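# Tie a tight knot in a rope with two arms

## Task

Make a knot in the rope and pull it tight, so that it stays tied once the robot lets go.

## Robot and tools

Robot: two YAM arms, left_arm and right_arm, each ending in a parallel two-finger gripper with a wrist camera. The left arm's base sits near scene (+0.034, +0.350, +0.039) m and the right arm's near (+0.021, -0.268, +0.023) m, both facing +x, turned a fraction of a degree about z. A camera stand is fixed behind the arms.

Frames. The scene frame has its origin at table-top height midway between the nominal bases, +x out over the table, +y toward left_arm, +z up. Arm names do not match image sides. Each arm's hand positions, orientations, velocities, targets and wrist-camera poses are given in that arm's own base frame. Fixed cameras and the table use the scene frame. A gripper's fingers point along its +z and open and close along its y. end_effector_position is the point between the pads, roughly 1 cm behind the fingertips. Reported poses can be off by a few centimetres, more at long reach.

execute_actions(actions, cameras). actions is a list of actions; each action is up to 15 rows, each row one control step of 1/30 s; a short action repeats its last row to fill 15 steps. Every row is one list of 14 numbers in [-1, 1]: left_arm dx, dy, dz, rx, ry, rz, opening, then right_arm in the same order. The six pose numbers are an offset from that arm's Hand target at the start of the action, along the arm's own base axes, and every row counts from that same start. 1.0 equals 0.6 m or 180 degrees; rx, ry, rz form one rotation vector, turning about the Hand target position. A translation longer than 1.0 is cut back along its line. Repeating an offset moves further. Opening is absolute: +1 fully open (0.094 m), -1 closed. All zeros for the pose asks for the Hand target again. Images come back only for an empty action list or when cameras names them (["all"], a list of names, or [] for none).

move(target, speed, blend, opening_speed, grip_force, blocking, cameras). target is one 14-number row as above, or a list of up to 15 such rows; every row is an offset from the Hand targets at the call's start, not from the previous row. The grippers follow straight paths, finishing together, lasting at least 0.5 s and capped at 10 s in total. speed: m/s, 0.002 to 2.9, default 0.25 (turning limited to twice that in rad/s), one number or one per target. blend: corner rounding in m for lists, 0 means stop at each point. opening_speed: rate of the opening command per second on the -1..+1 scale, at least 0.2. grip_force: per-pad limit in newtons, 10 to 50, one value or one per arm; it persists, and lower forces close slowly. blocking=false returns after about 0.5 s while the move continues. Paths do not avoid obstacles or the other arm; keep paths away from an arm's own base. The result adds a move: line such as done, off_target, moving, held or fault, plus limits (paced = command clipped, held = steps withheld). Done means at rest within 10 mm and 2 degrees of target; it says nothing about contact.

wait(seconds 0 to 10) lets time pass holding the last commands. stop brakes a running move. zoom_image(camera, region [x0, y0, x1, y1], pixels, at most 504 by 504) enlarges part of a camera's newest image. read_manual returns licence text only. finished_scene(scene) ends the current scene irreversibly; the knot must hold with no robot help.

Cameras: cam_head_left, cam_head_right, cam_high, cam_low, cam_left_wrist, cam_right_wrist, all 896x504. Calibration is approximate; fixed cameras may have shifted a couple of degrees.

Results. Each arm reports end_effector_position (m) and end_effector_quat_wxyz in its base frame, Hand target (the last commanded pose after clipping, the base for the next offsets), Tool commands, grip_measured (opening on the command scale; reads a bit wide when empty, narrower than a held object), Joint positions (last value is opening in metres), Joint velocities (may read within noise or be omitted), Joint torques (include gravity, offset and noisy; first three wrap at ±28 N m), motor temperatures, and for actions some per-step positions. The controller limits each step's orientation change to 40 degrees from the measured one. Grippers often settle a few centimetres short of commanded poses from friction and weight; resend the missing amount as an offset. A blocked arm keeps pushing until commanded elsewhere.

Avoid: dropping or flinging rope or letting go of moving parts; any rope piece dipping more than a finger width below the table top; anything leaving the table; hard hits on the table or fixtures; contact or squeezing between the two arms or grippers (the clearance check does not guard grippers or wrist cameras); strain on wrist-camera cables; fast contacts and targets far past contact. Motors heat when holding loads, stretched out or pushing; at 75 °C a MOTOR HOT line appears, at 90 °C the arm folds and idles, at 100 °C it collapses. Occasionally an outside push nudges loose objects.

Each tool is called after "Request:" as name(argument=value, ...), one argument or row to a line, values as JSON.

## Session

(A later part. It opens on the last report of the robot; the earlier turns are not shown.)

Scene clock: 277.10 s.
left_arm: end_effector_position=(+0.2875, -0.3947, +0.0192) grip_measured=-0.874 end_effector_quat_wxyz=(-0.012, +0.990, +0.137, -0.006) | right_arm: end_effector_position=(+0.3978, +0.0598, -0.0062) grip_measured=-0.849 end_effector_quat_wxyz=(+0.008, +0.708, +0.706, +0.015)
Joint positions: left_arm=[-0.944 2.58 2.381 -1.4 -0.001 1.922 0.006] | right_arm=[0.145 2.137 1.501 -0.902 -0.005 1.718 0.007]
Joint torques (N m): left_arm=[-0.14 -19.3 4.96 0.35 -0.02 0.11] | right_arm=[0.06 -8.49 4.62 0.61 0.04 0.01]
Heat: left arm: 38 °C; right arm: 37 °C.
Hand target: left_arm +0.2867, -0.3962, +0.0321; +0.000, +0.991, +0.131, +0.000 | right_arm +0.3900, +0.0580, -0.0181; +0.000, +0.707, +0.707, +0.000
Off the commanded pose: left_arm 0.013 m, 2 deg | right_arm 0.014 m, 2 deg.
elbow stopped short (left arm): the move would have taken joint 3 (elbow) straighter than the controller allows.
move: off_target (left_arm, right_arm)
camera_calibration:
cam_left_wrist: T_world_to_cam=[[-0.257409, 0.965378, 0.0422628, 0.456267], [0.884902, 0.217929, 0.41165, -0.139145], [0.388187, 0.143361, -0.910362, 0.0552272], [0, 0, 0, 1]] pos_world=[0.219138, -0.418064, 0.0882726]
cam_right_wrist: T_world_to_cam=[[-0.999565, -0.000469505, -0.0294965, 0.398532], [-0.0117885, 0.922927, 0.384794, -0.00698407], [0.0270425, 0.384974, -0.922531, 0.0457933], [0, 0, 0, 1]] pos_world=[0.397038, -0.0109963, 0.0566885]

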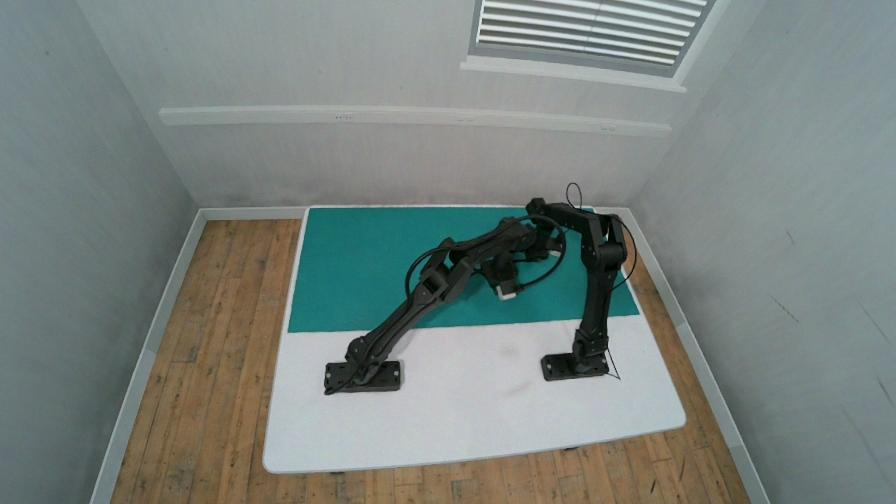

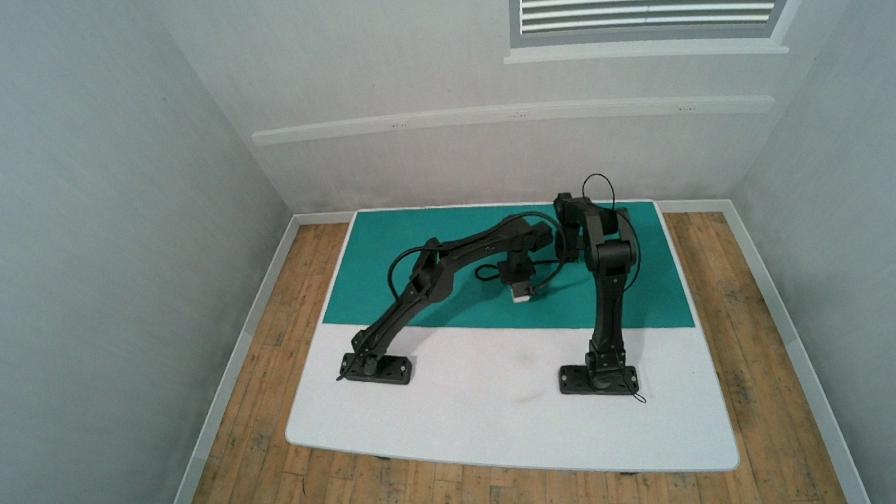

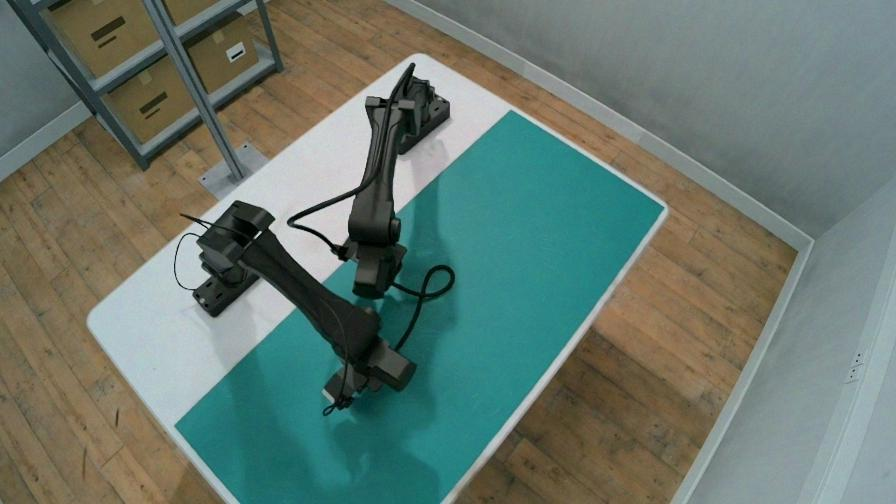

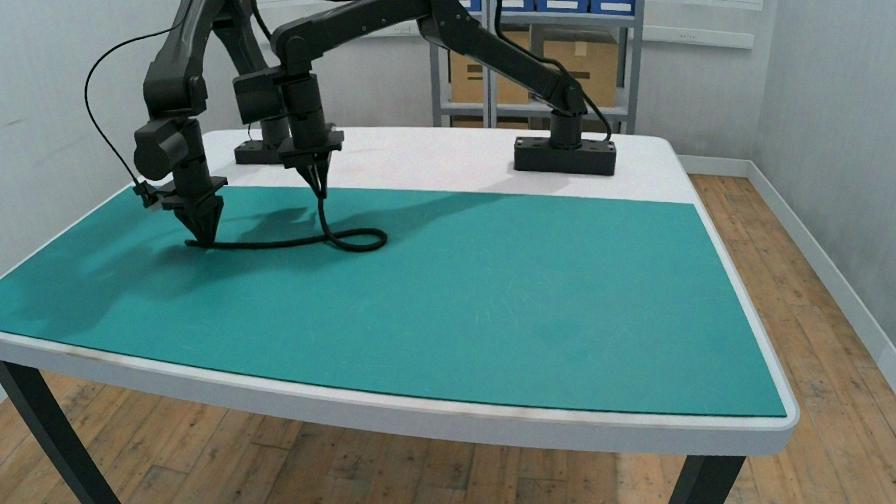

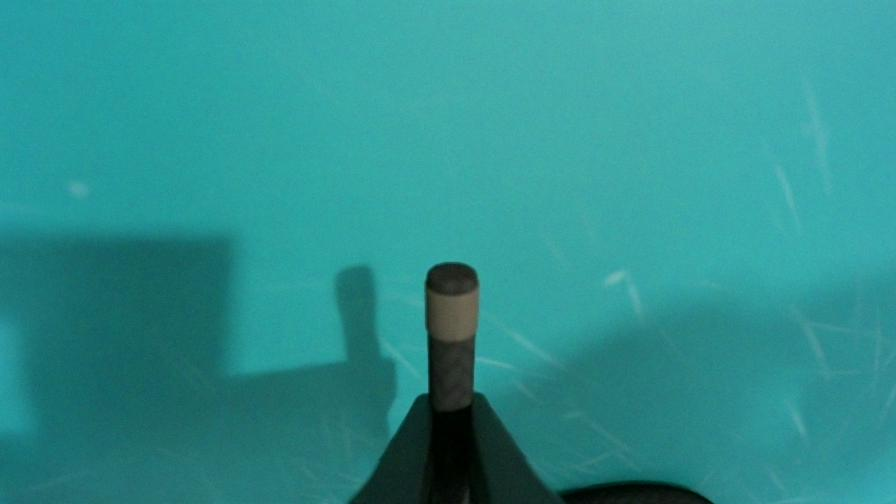

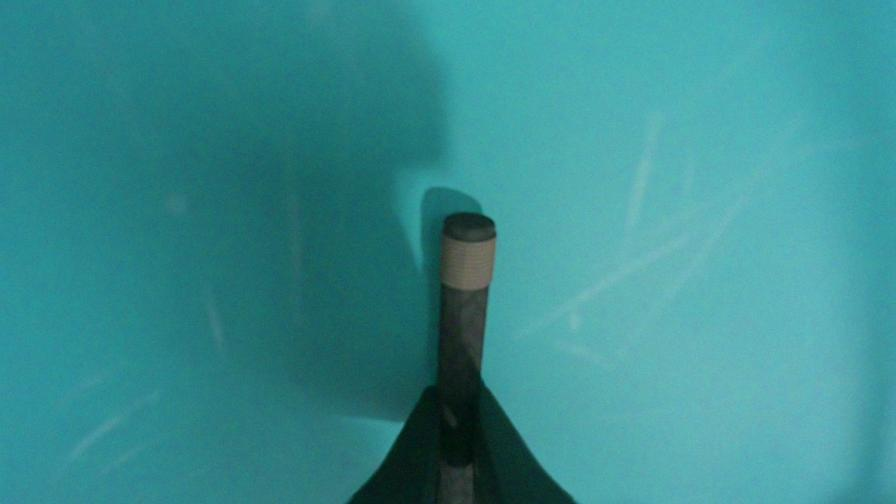

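Request:
move(
  target=[0.0243,0.0337,-0.0868,0,0,0,-0.95,0,0,0,0,0,0,-0.95],
  speed=0.1,
  cameras=["cam_high","cam_low","cam_left_wrist"],
)

Scene clock: 295.63 s.
left_arm: end_effector_position=(+0.2981, -0.3768, -0.0171) grip_measured=-0.874 end_effector_quat_wxyz=(-0.007, +0.991, +0.133, -0.004) | right_arm: end_effector_position=(+0.3978, +0.0598, -0.0062) grip_measured=-0.849 end_effector_quat_wxyz=(+0.008, +0.708, +0.706, +0.015)
Joint positions: left_arm=[-0.903 2.525 2.135 -1.197 0.001 1.971 0.006] | right_arm=[0.145 2.137 1.501 -0.902 -0.005 1.718 0.007]
Joint torques (N m): left_arm=[0.57 -16.36 4.25 0.64 -0.03 0.12] | right_arm=[0.06 -8.47 4.6 0.61 0.05 0.01]
Motor temperatures (°C): left_arm=[29 41 32 34 31 31 31] | right_arm=[30 37 35 35 30 31 31]
Heat: left arm: 41 °C; right arm: 37 °C.
Hand target: left_arm +0.3012, -0.3760, -0.0200; +0.000, +0.991, +0.131, +0.000 | right_arm +0.3900, +0.0580, -0.0181; +0.000, +0.707, +0.707, +0.000
Off the commanded pose: left_arm 0.004 m, 1 deg | right_arm 0.014 m, 2 deg.
move: off_target (right_arm)
camera_calibration:
cam_left_wrist: T_world_to_cam=[[-0.249852, 0.967787, 0.0310195, 0.441665], [0.884752, 0.215164, 0.413422, -0.138394], [0.39343, 0.130739, -0.910011, 0.0090934], [0, 0, 0, 1]] pos_world=[0.229218, -0.398849, 0.0517902]
Images, in order (width x height): cam_high 896x504, cam_low 896x504, cam_left_wrist 896x504.

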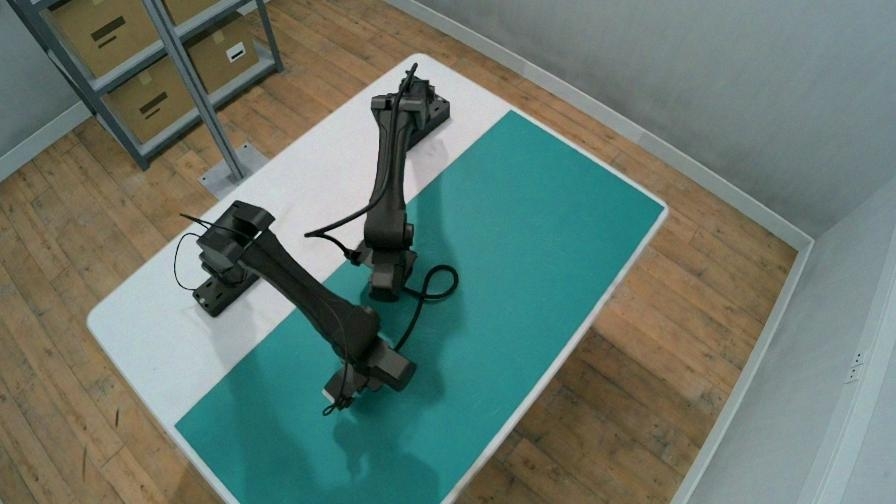

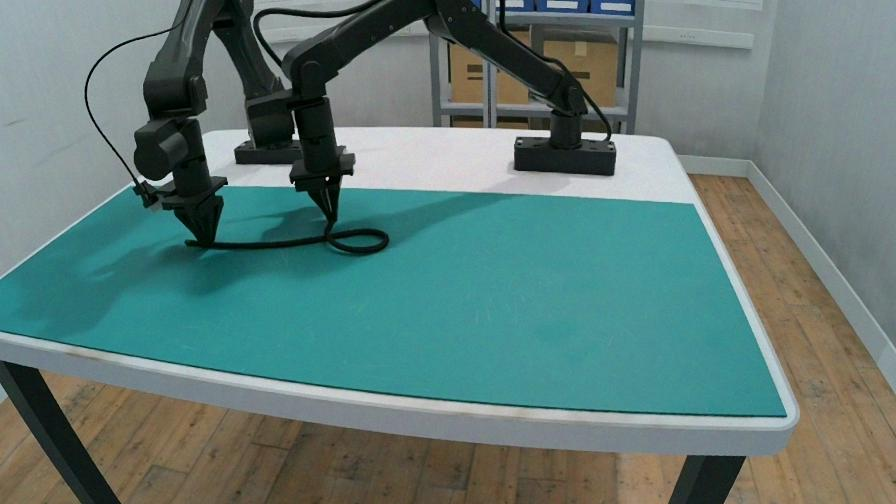

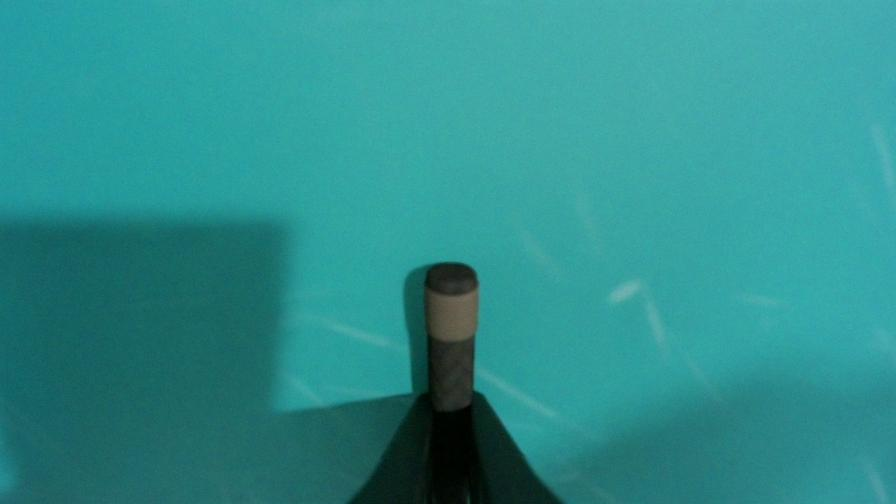

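Request:
move(
  target=[
    [0,0,-0.014,0,0,0,-0.95,0,0,0,0,0,0,-0.95],
    [0,0,-0.014,0,0,0,-0.3,0,0,0,0,0,0,-0.95],
    [0,0,0.17,0,0,0,-0.3,0,0,0,0,0,0,-0.95],
  ],
  speed=0.12,
  opening_speed=1.0,
  cameras=["cam_high","cam_low","cam_left_wrist"],
)

Scene clock: 304.87 s.
left_arm: end_effector_position=(+0.3021, -0.3785, +0.0787) grip_measured=-0.302 end_effector_quat_wxyz=(+0.007, +0.991, +0.133, +0.006) | right_arm: end_effector_position=(+0.3978, +0.0598, -0.0062) grip_measured=-0.849 end_effector_quat_wxyz=(+0.008, +0.708, +0.706, +0.015)
Joint positions: left_arm=[-0.901 2.514 2.496 -1.534 -0.004 1.974 0.033] | right_arm=[0.145 2.137 1.501 -0.902 -0.005 1.718 0.007]
Joint torques (N m): left_arm=[0.35 -15.01 8.1 0.11 0.02 0.09] | right_arm=[0.06 -8.5 4.59 0.62 0.05 0.01]
Heat: left arm: 42 °C; right arm: 37 °C.
Hand target: left_arm +0.3013, -0.3760, +0.0820; +0.000, +0.991, +0.131, +0.000 | right_arm +0.3900, +0.0580, -0.0181; +0.000, +0.707, +0.707, +0.000
Off the commanded pose: left_arm 0.004 m, 1 deg | right_arm 0.014 m, 2 deg.
joint sent to its limit (left arm) — joint 4 (wrist pitch), lower limit. The joint targets still meet the commanded pose.
move: off_target (right_arm); target 2's new opening was sent with left_arm's hand 0.011 m and 1 deg from that target
camera_calibration:
cam_left_wrist: T_world_to_cam=[[-0.249887, 0.968275, 0.00032951, 0.443942], [0.874164, 0.225453, 0.430125, -0.175375], [0.416405, 0.107771, -0.902769, 0.0787041], [0, 0, 0, 1]] pos_world=[0.231469, -0.398801, 0.146339]
Images, in order (width x height): cam_high 896x504, cam_low 896x504, cam_left_wrist 896x504.

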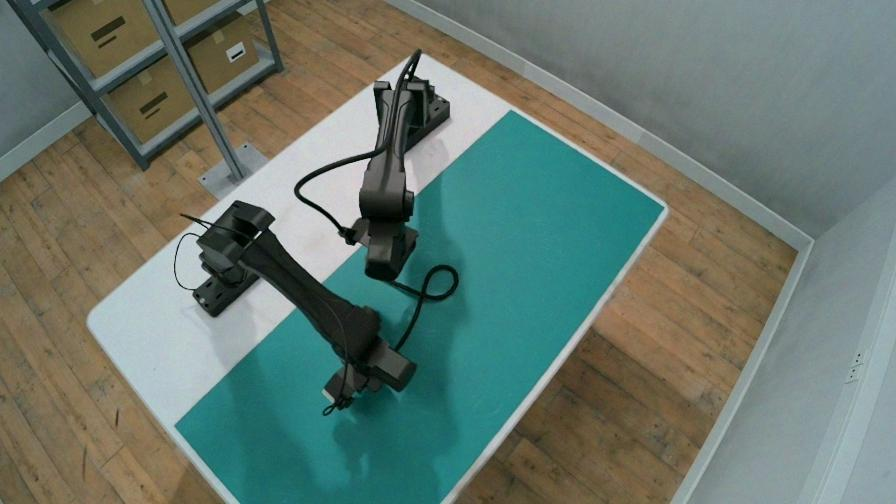

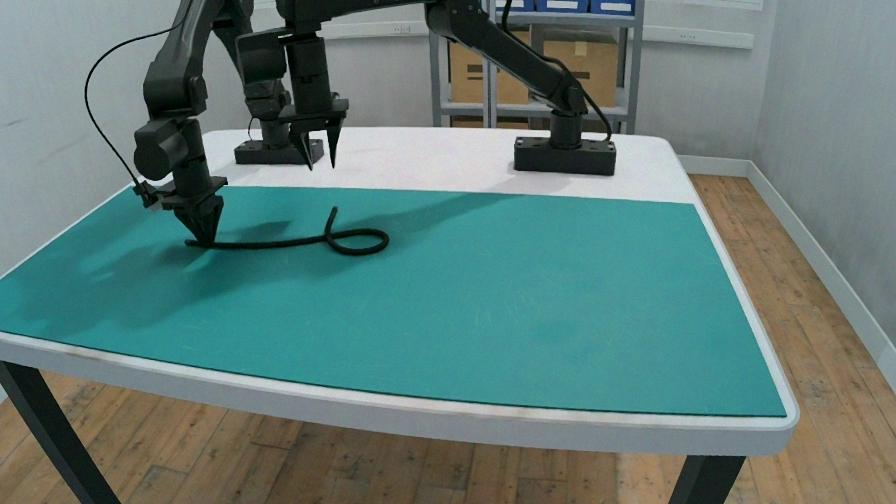

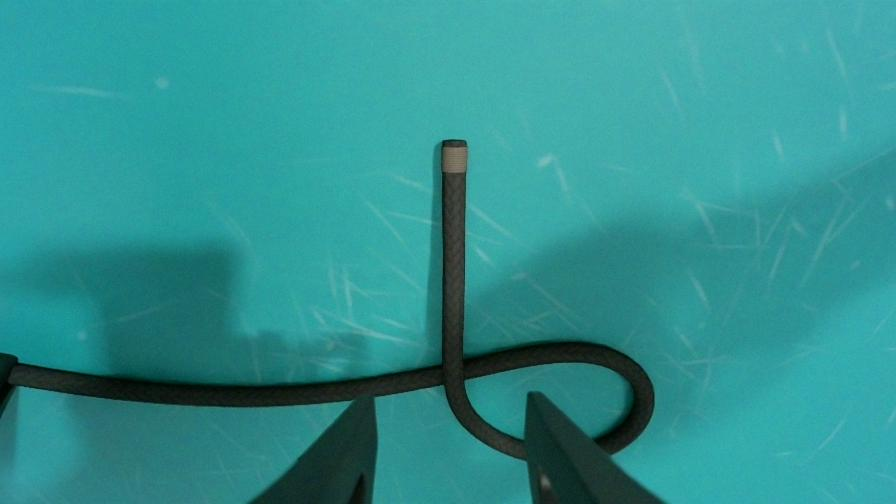

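Request:
move(
  target=[
    [-0.0115,-0.002,0,0,0,0.5,-0.3,0,0,0,0,0,0,-0.95],
    [-0.023,-0.0043,-0.02,0,0,1,-0.3,0,0,0,0,0,0,-0.95],
    [-0.023,-0.0043,-0.13,0,0,1,-0.3,0,0,0,0,0,0,-0.95],
  ],
  speed=[0.3,0.3,0.12],
  blend=[0.01,0,0],
  cameras=["cam_low","cam_left_wrist"],
)

Scene clock: 361.07 s.
left_arm: end_effector_position=(+0.2894, -0.3766, -0.0026) grip_measured=-0.302 end_effector_quat_wxyz=(-0.005, -0.130, +0.991, +0.008) | right_arm: end_effector_position=(+0.3978, +0.0598, -0.0062) grip_measured=-0.849 end_effector_quat_wxyz=(+0.008, +0.708, +0.706, +0.015)
Joint positions: left_arm=[-0.917 2.488 2.124 -1.225 0.002 -1.178 0.033] | right_arm=[0.145 2.137 1.501 -0.902 -0.005 1.718 0.007]
Joint torques (N m): left_arm=[-0.42 -17.62 4.96 0.41 -0.03 -0.08] | right_arm=[0.08 -8.49 4.59 0.61 0.04 0.02]
Heat: left arm: 42 °C; right arm: 37 °C.
Hand target: left_arm +0.2874, -0.3785, +0.0040; +0.000, -0.131, +0.991, +0.000 | right_arm +0.3900, +0.0580, -0.0181; +0.000, +0.707, +0.707, +0.000
Off the commanded pose: left_arm 0.007 m, 1 deg | right_arm 0.014 m, 2 deg.
move: off_target (right_arm)
camera_calibration:
cam_left_wrist: T_world_to_cam=[[0.243801, -0.969825, -0.000724314, -0.433763], [-0.876238, -0.220594, 0.428422, 0.20882], [-0.415654, -0.103815, -0.903579, 0.171559], [0, 0, 0, 1]] pos_world=[0.360037, -0.356799, 0.0652399]
Images, in order (width x height): cam_low 896x504, cam_left_wrist 896x504.

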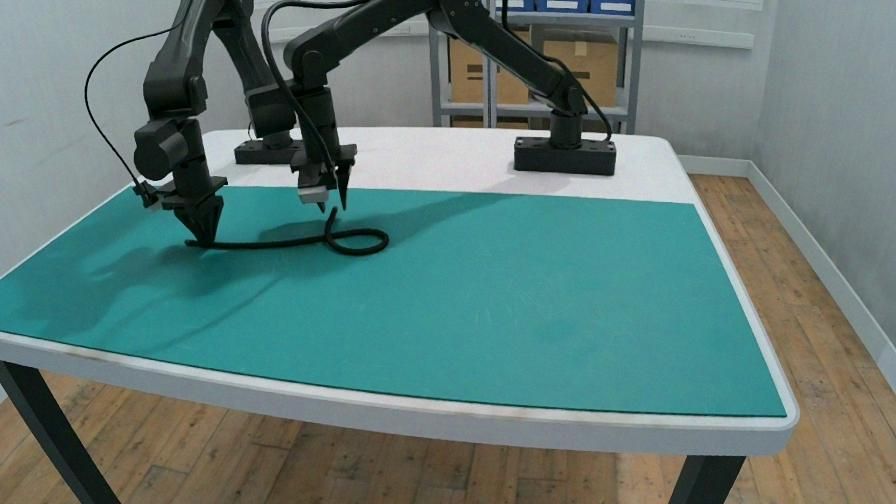

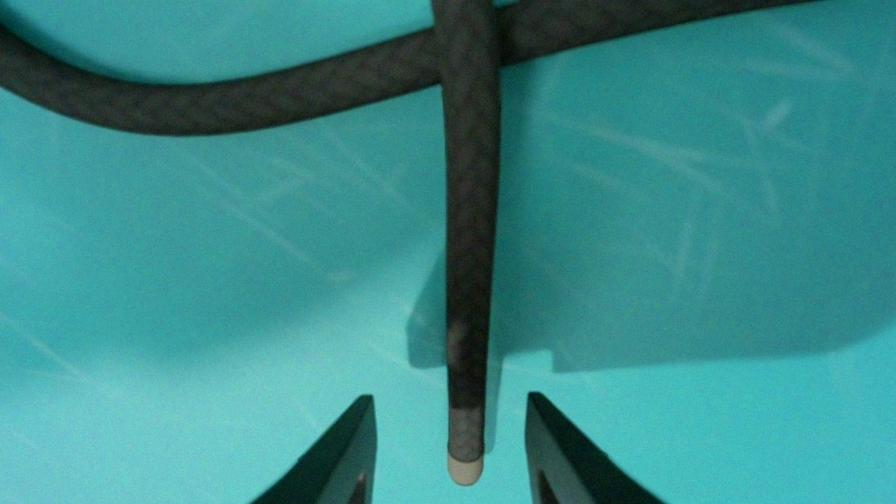

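Request:
move(
  target=[
    [-0.012,-0.004,-0.056,0,0,0,-0.3,0,0,0,0,0,0,-0.95],
    [-0.012,-0.004,-0.056,0,0,0,-0.95,0,0,0,0,0,0,-0.95],
  ],
  speed=0.12,
  opening_speed=1.0,
  cameras=["cam_low","cam_left_wrist"],
)

Scene clock: 394.33 s.
left_arm: end_effector_position=(+0.2869, -0.3864, -0.0175) grip_measured=-0.869 end_effector_quat_wxyz=(+0.005, -0.130, +0.991, -0.013) | right_arm: end_effector_position=(+0.3978, +0.0598, -0.0062) grip_measured=-0.849 end_effector_quat_wxyz=(+0.008, +0.708, +0.706, +0.015)
Joint positions: left_arm=[-0.933 2.472 2.035 -1.105 0.003 -1.194 0.006] | right_arm=[0.145 2.137 1.501 -0.902 -0.005 1.718 0.007]
Joint torques (N m): left_arm=[-0.38 -14.58 3.96 0.49 -0.04 -0.06] | right_arm=[0.06 -8.49 4.59 0.62 0.04 0.01]
Motor temperatures (°C): left_arm=[29 53 32 33 31 31 30] | right_arm=[30 38 35 33 30 31 32]
Heat: left arm: 53 °C; right arm: 38 °C.
Hand target: left_arm +0.2802, -0.3808, -0.0296; +0.000, -0.131, +0.991, +0.000 | right_arm +0.3900, +0.0580, -0.0181; +0.000, +0.707, +0.707, +0.000
Off the commanded pose: left_arm 0.015 m, 2 deg | right_arm 0.014 m, 2 deg.
move: off_target (left_arm, right_arm); target 2's new opening was sent with left_arm's hand 0.013 m and 1 deg from that target
camera_calibration:
cam_left_wrist: T_world_to_cam=[[0.242846, -0.969091, 0.0434539, -0.441383], [-0.887735, -0.203953, 0.412709, 0.220309], [-0.39109, -0.1388, -0.909826, 0.135317], [0, 0, 0, 1]] pos_world=[0.355686, -0.364025, 0.0513709]
Images, in order (width x height): cam_low 896x504, cam_left_wrist 896x504.

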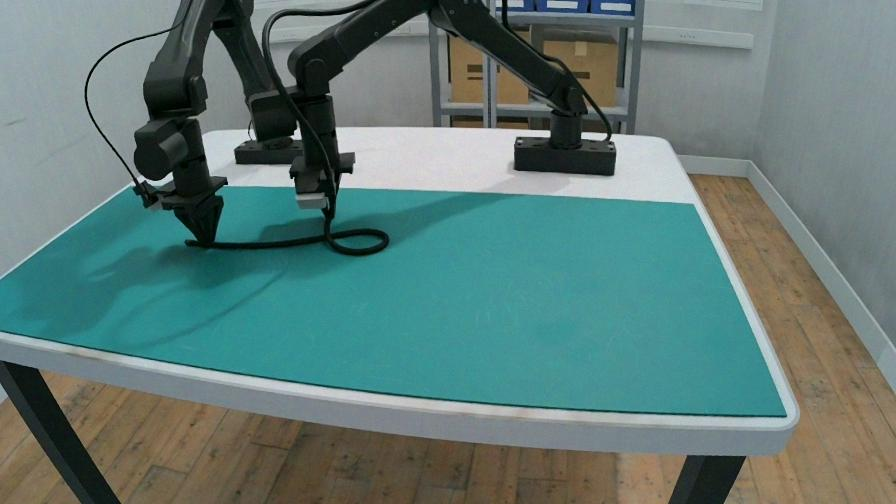

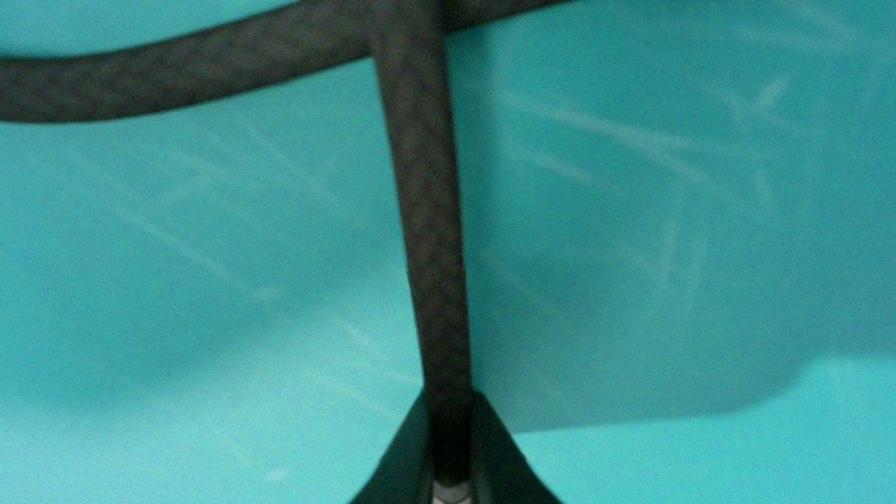

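Request:
move(
  target=[
    [0.005,0.015,0.03,0,0,0,-0.95,0,0,0,0,0,0,-0.95],
    [0.0435,0.1107,0.03,0,0,-0.5,-0.95,0,0,0,0,0,0,-0.95],
    [0.06,0.112,0.03,0,0,-0.972,-0.95,0,0,0,0,0,0,-0.95],
  ],
  speed=0.15,
  blend=[0.005,0.02,0],
  cameras=["cam_high","cam_low","cam_left_wrist"],
)

Scene clock: 413.93 s.
left_arm: end_effector_position=(+0.3089, -0.3120, -0.0179) grip_measured=-0.871 end_effector_quat_wxyz=(-0.010, +0.973, +0.231, -0.007) | right_arm: end_effector_position=(+0.3978, +0.0598, -0.0062) grip_measured=-0.849 end_effector_quat_wxyz=(+0.008, +0.708, +0.706, +0.015)
Joint positions: left_arm=[-0.792 2.344 1.803 -1.053 0.001 1.884 0.006] | right_arm=[0.145 2.137 1.501 -0.902 -0.005 1.718 0.007]
Joint torques (N m): left_arm=[0.66 -14.86 7.16 0.32 -0.03 0.11] | right_arm=[0.05 -8.49 4.6 0.62 0.04 0.02]
Heat: left arm: 50 °C; right arm: 38 °C.
Hand target: left_arm +0.3155, -0.3138, -0.0116; +0.000, +0.973, +0.229, +0.000 (not the last commanded pose) | right_arm +0.3900, +0.0580, -0.0181; +0.000, +0.707, +0.707, +0.000
Off the commanded pose: left_arm 0.010 m, 7 deg | right_arm 0.014 m, 2 deg.
move: off_target (left_arm, right_arm; path cut at 10 s); path passed 2 of 3 targets
camera_calibration:
cam_left_wrist: T_world_to_cam=[[-0.435157, 0.899521, 0.0387377, 0.417772], [0.82709, 0.382376, 0.41196, -0.091582], [0.355754, 0.211307, -0.910378, 0.0324409], [0, 0, 0, 1]] pos_world=[0.246002, -0.34763, 0.0510781]
Images, in order (width x height): cam_high 896x504, cam_low 896x504, cam_left_wrist 896x504.

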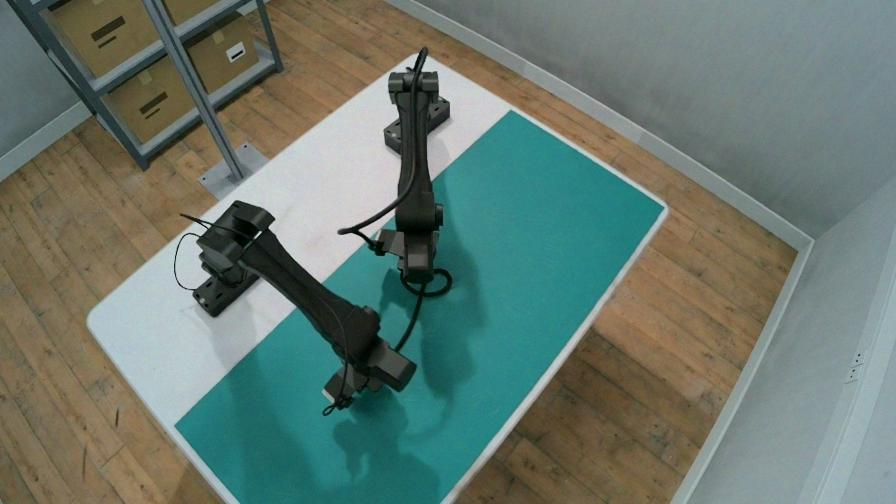

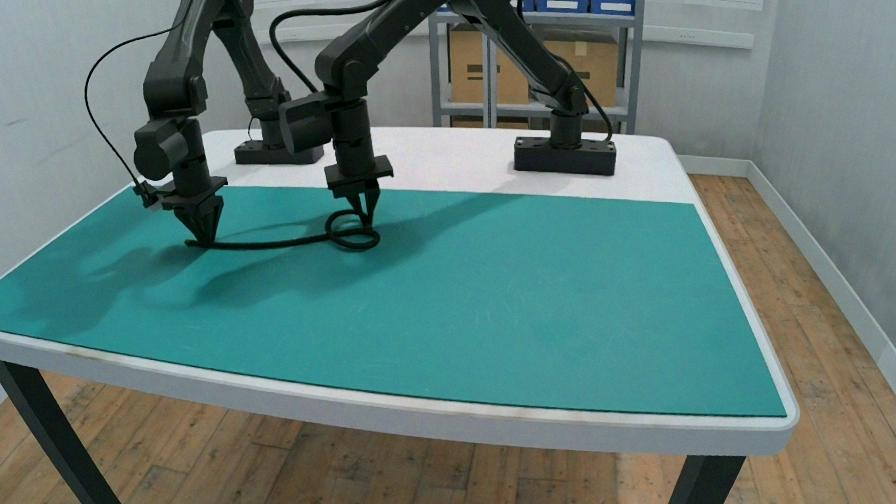

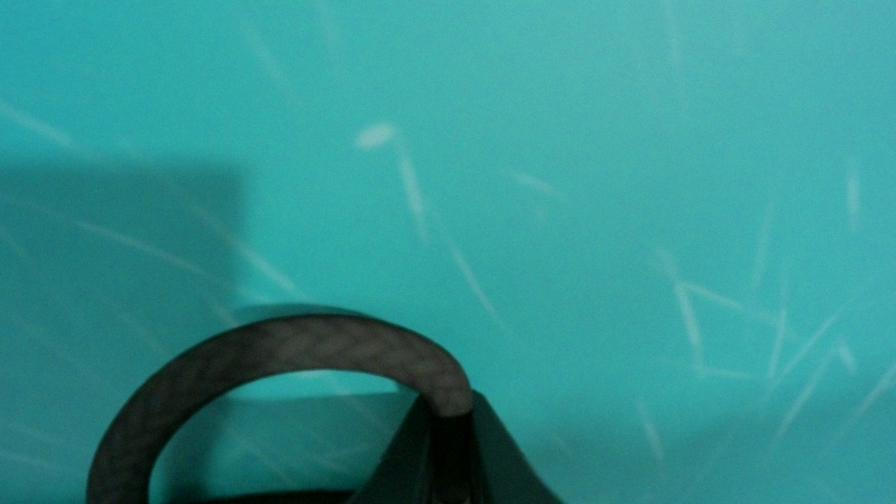

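Request:
move(
  target=[
    [0.008,0,-0.03,0,0,0,-0.95,0,0,0,0,0,0,-0.95],
    [0.008,0,-0.03,0,0,0,-0.3,0,0,0,0,0,0,-0.95],
    [0,0,0.17,0,0,0,-0.3,0,0,0,0,0,0,-0.95],
  ],
  speed=0.15,
  opening_speed=1.5,
  cameras=["cam_high","cam_low","cam_left_wrist"],
)

Scene clock: 426.80 s.
left_arm: end_effector_position=(+0.3156, -0.3121, +0.0760) grip_measured=-0.302 end_effector_quat_wxyz=(-0.009, +0.973, +0.230, -0.004) | right_arm: end_effector_position=(+0.3978, +0.0598, -0.0062) grip_measured=-0.849 end_effector_quat_wxyz=(+0.008, +0.708, +0.706, +0.015)
Joint positions: left_arm=[-0.783 2.306 2.113 -1.398 -0.002 1.894 0.033] | right_arm=[0.145 2.137 1.501 -0.902 -0.005 1.718 0.007]
Joint torques (N m): left_arm=[-0.09 -15.54 8.81 0.03 -0.01 0.01] | right_arm=[0.06 -8.46 4.59 0.62 0.05 0.02]
Motor temperatures (°C): left_arm=[29 47 33 33 31 31 31] | right_arm=[30 38 35 33 30 31 32]
Heat: left arm: 47 °C; right arm: 38 °C.
Hand target: left_arm +0.3154, -0.3138, +0.0904; +0.000, +0.973, +0.229, +0.000 | right_arm +0.3900, +0.0580, -0.0181; +0.000, +0.707, +0.707, +0.000
Off the commanded pose: left_arm 0.015 m, 1 deg | right_arm 0.014 m, 2 deg.
move: off_target (left_arm, right_arm); target 2's new opening was sent with left_arm's hand 0.014 m and 1 deg from that target
camera_calibration:
cam_left_wrist: T_world_to_cam=[[-0.434949, 0.89977, 0.0351239, 0.417391], [0.825164, 0.382664, 0.415539, -0.1354], [0.360449, 0.209722, -0.908897, 0.113413], [0, 0, 0, 1]] pos_world=[0.252392, -0.347528, 0.144684]
Images, in order (width x height): cam_high 896x504, cam_low 896x504, cam_left_wrist 896x504.

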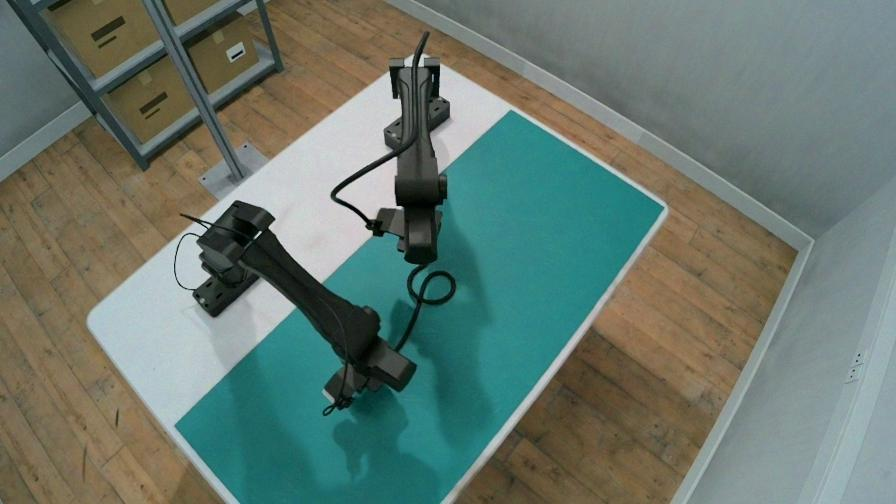

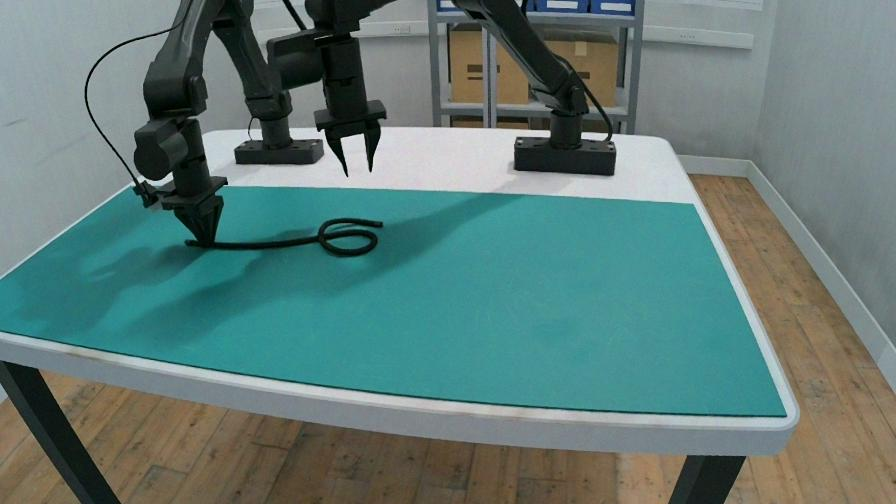

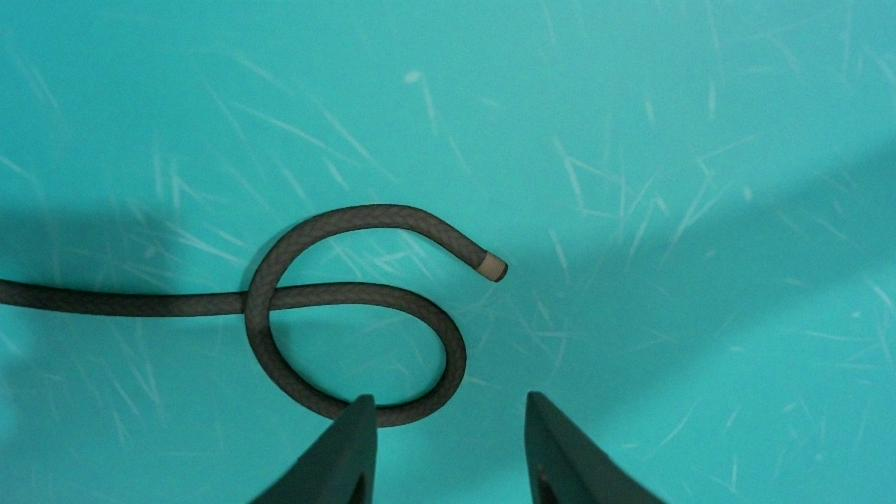

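Request:
move(
  target=[
    [0.084,0.045,-0.084,0,0,0.045,-0.3,0,0,0,0,0,0,-0.95],
    [0.084,0.045,-0.165,0,0,0.045,-0.3,0,0,0,0,0,0,-0.95],
  ],
  speed=0.2,
  blend=[0.01,0],
  cameras=["cam_high","cam_low","cam_left_wrist"],
)

Scene clock: 486.73 s.
left_arm: end_effector_position=(+0.3700, -0.2857, +0.0005) grip_measured=-0.302 end_effector_quat_wxyz=(+0.005, +0.954, +0.299, +0.007) | right_arm: end_effector_position=(+0.3978, +0.0598, -0.0062) grip_measured=-0.849 end_effector_quat_wxyz=(+0.008, +0.708, +0.706, +0.015)
Joint positions: left_arm=[-0.662 2.404 1.985 -1.135 -0.006 1.872 0.033] | right_arm=[0.145 2.137 1.501 -0.902 -0.005 1.718 0.007]
Joint torques (N m): left_arm=[-0.36 -13.52 5.75 0.43 0.03 0] | right_arm=[0.06 -8.5 4.6 0.62 0.05 0.02]
Heat: left arm: 46 °C; right arm: 39 °C.
Hand target: left_arm +0.3659, -0.2869, -0.0085; +0.000, +0.955, +0.297, +0.000 | right_arm +0.3900, +0.0580, -0.0181; +0.000, +0.707, +0.707, +0.000
Off the commanded pose: left_arm 0.010 m, 1 deg | right_arm 0.014 m, 2 deg.
move: off_target (right_arm)
camera_calibration:
cam_left_wrist: T_world_to_cam=[[-0.559031, 0.829143, 0.00236269, 0.445798], [0.74933, 0.503995, 0.429527, -0.0963156], [0.354948, 0.241889, -0.903051, 0.030916], [0, 0, 0, 1]] pos_world=[0.310413, -0.328566, 0.0682355]
Images, in order (width x height): cam_high 896x504, cam_low 896x504, cam_left_wrist 896x504.

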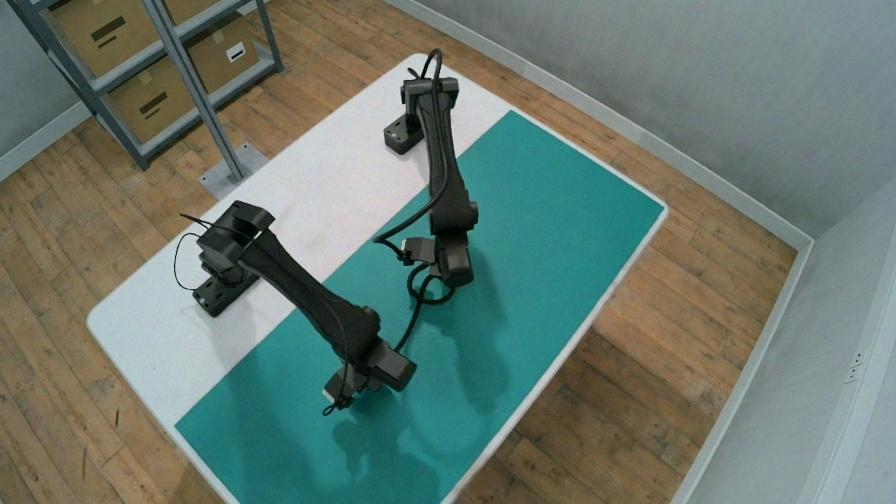

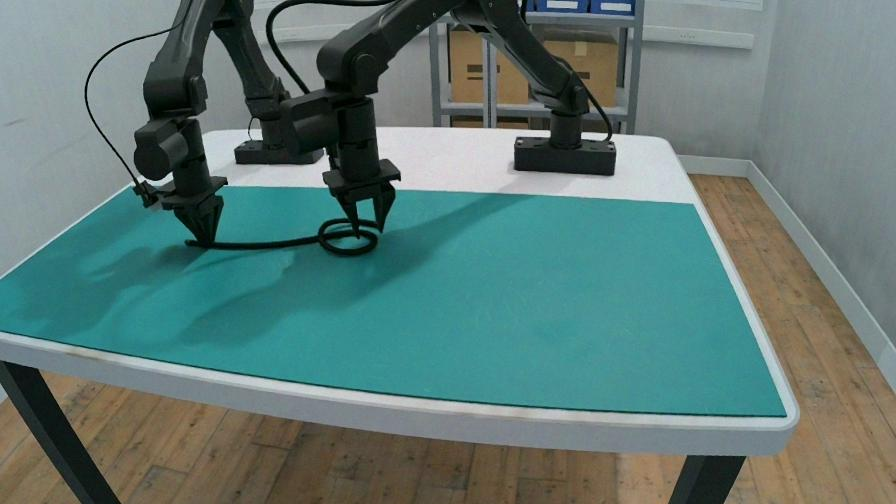

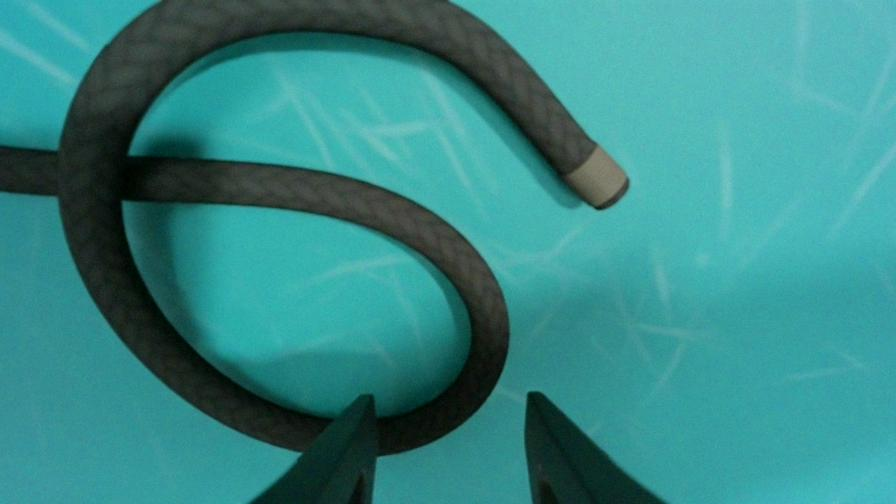

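Request:
move(
  target=[
    [-0.011,0.016,-0.038,0,0,0,-0.3,0,0,0,0,0,0,-0.95],
    [-0.011,0.016,-0.038,0,0,0,-0.95,0,0,0,0,0,0,-0.95],
  ],
  speed=0.1,
  opening_speed=1.5,
  cameras=["cam_low","cam_left_wrist"],
)

Scene clock: 495.80 s.
left_arm: end_effector_position=(+0.3666, -0.2836, -0.0182) grip_measured=-0.887 end_effector_quat_wxyz=(+0.012, +0.954, +0.299, +0.011) | right_arm: end_effector_position=(+0.3978, +0.0598, -0.0062) grip_measured=-0.849 end_effector_quat_wxyz=(+0.008, +0.708, +0.706, +0.015)
Joint positions: left_arm=[-0.662 2.388 1.878 -1.029 -0.003 1.872 0.005] | right_arm=[0.145 2.137 1.501 -0.902 -0.005 1.718 0.007]
Joint torques (N m): left_arm=[0.28 -13.74 3.78 0.52 0.01 0.07] | right_arm=[0.08 -8.47 4.6 0.62 0.05 0.02]
Heat: left arm: 48 °C; right arm: 39 °C.
Hand target: left_arm +0.3592, -0.2772, -0.0314; +0.000, +0.955, +0.297, +0.000 | right_arm +0.3900, +0.0580, -0.0181; +0.000, +0.707, +0.707, +0.000
Off the commanded pose: left_arm 0.016 m, 2 deg | right_arm 0.014 m, 2 deg.
move: off_target (left_arm, right_arm); target 2's new opening was sent with left_arm's hand 0.014 m and 1 deg from that target
camera_calibration:
cam_left_wrist: T_world_to_cam=[[-0.558569, 0.829342, -0.0139004, 0.441784], [0.744594, 0.508734, 0.432168, -0.0836531], [0.365486, 0.231045, -0.901686, 0.00783689], [0, 0, 0, 1]] pos_world=[0.30619, -0.325643, 0.0493596]
Images, in order (width x height): cam_low 896x504, cam_left_wrist 896x504.

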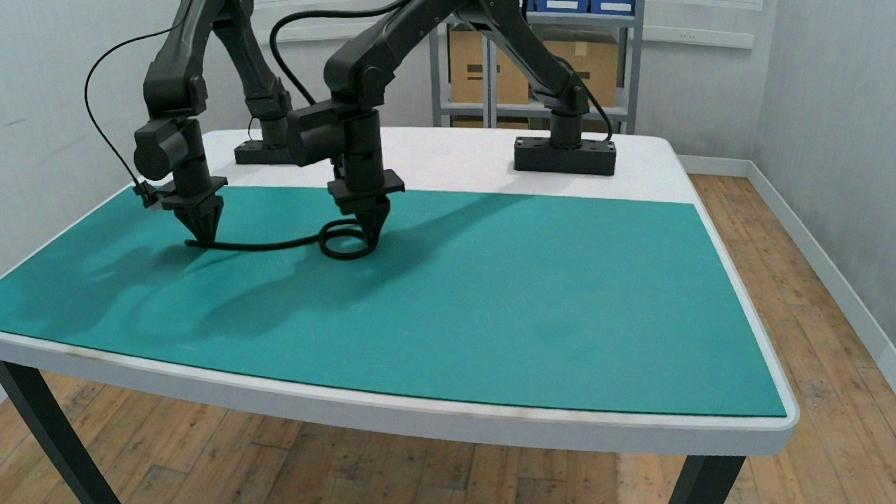

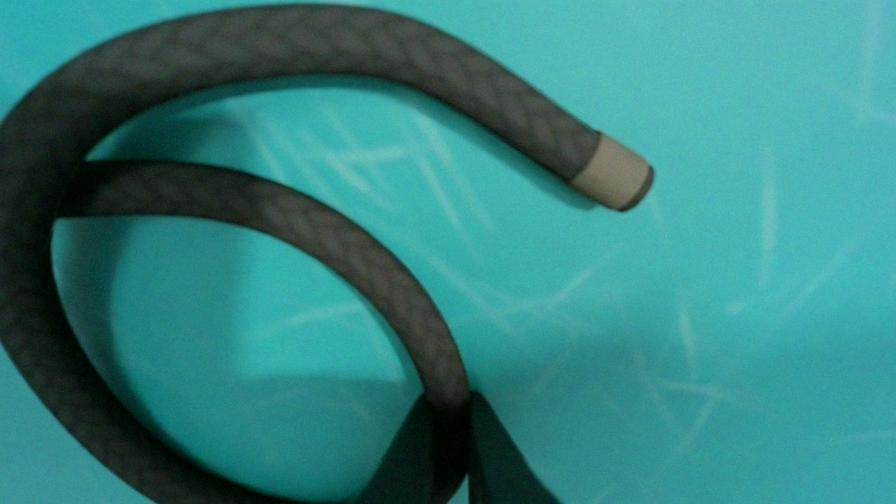

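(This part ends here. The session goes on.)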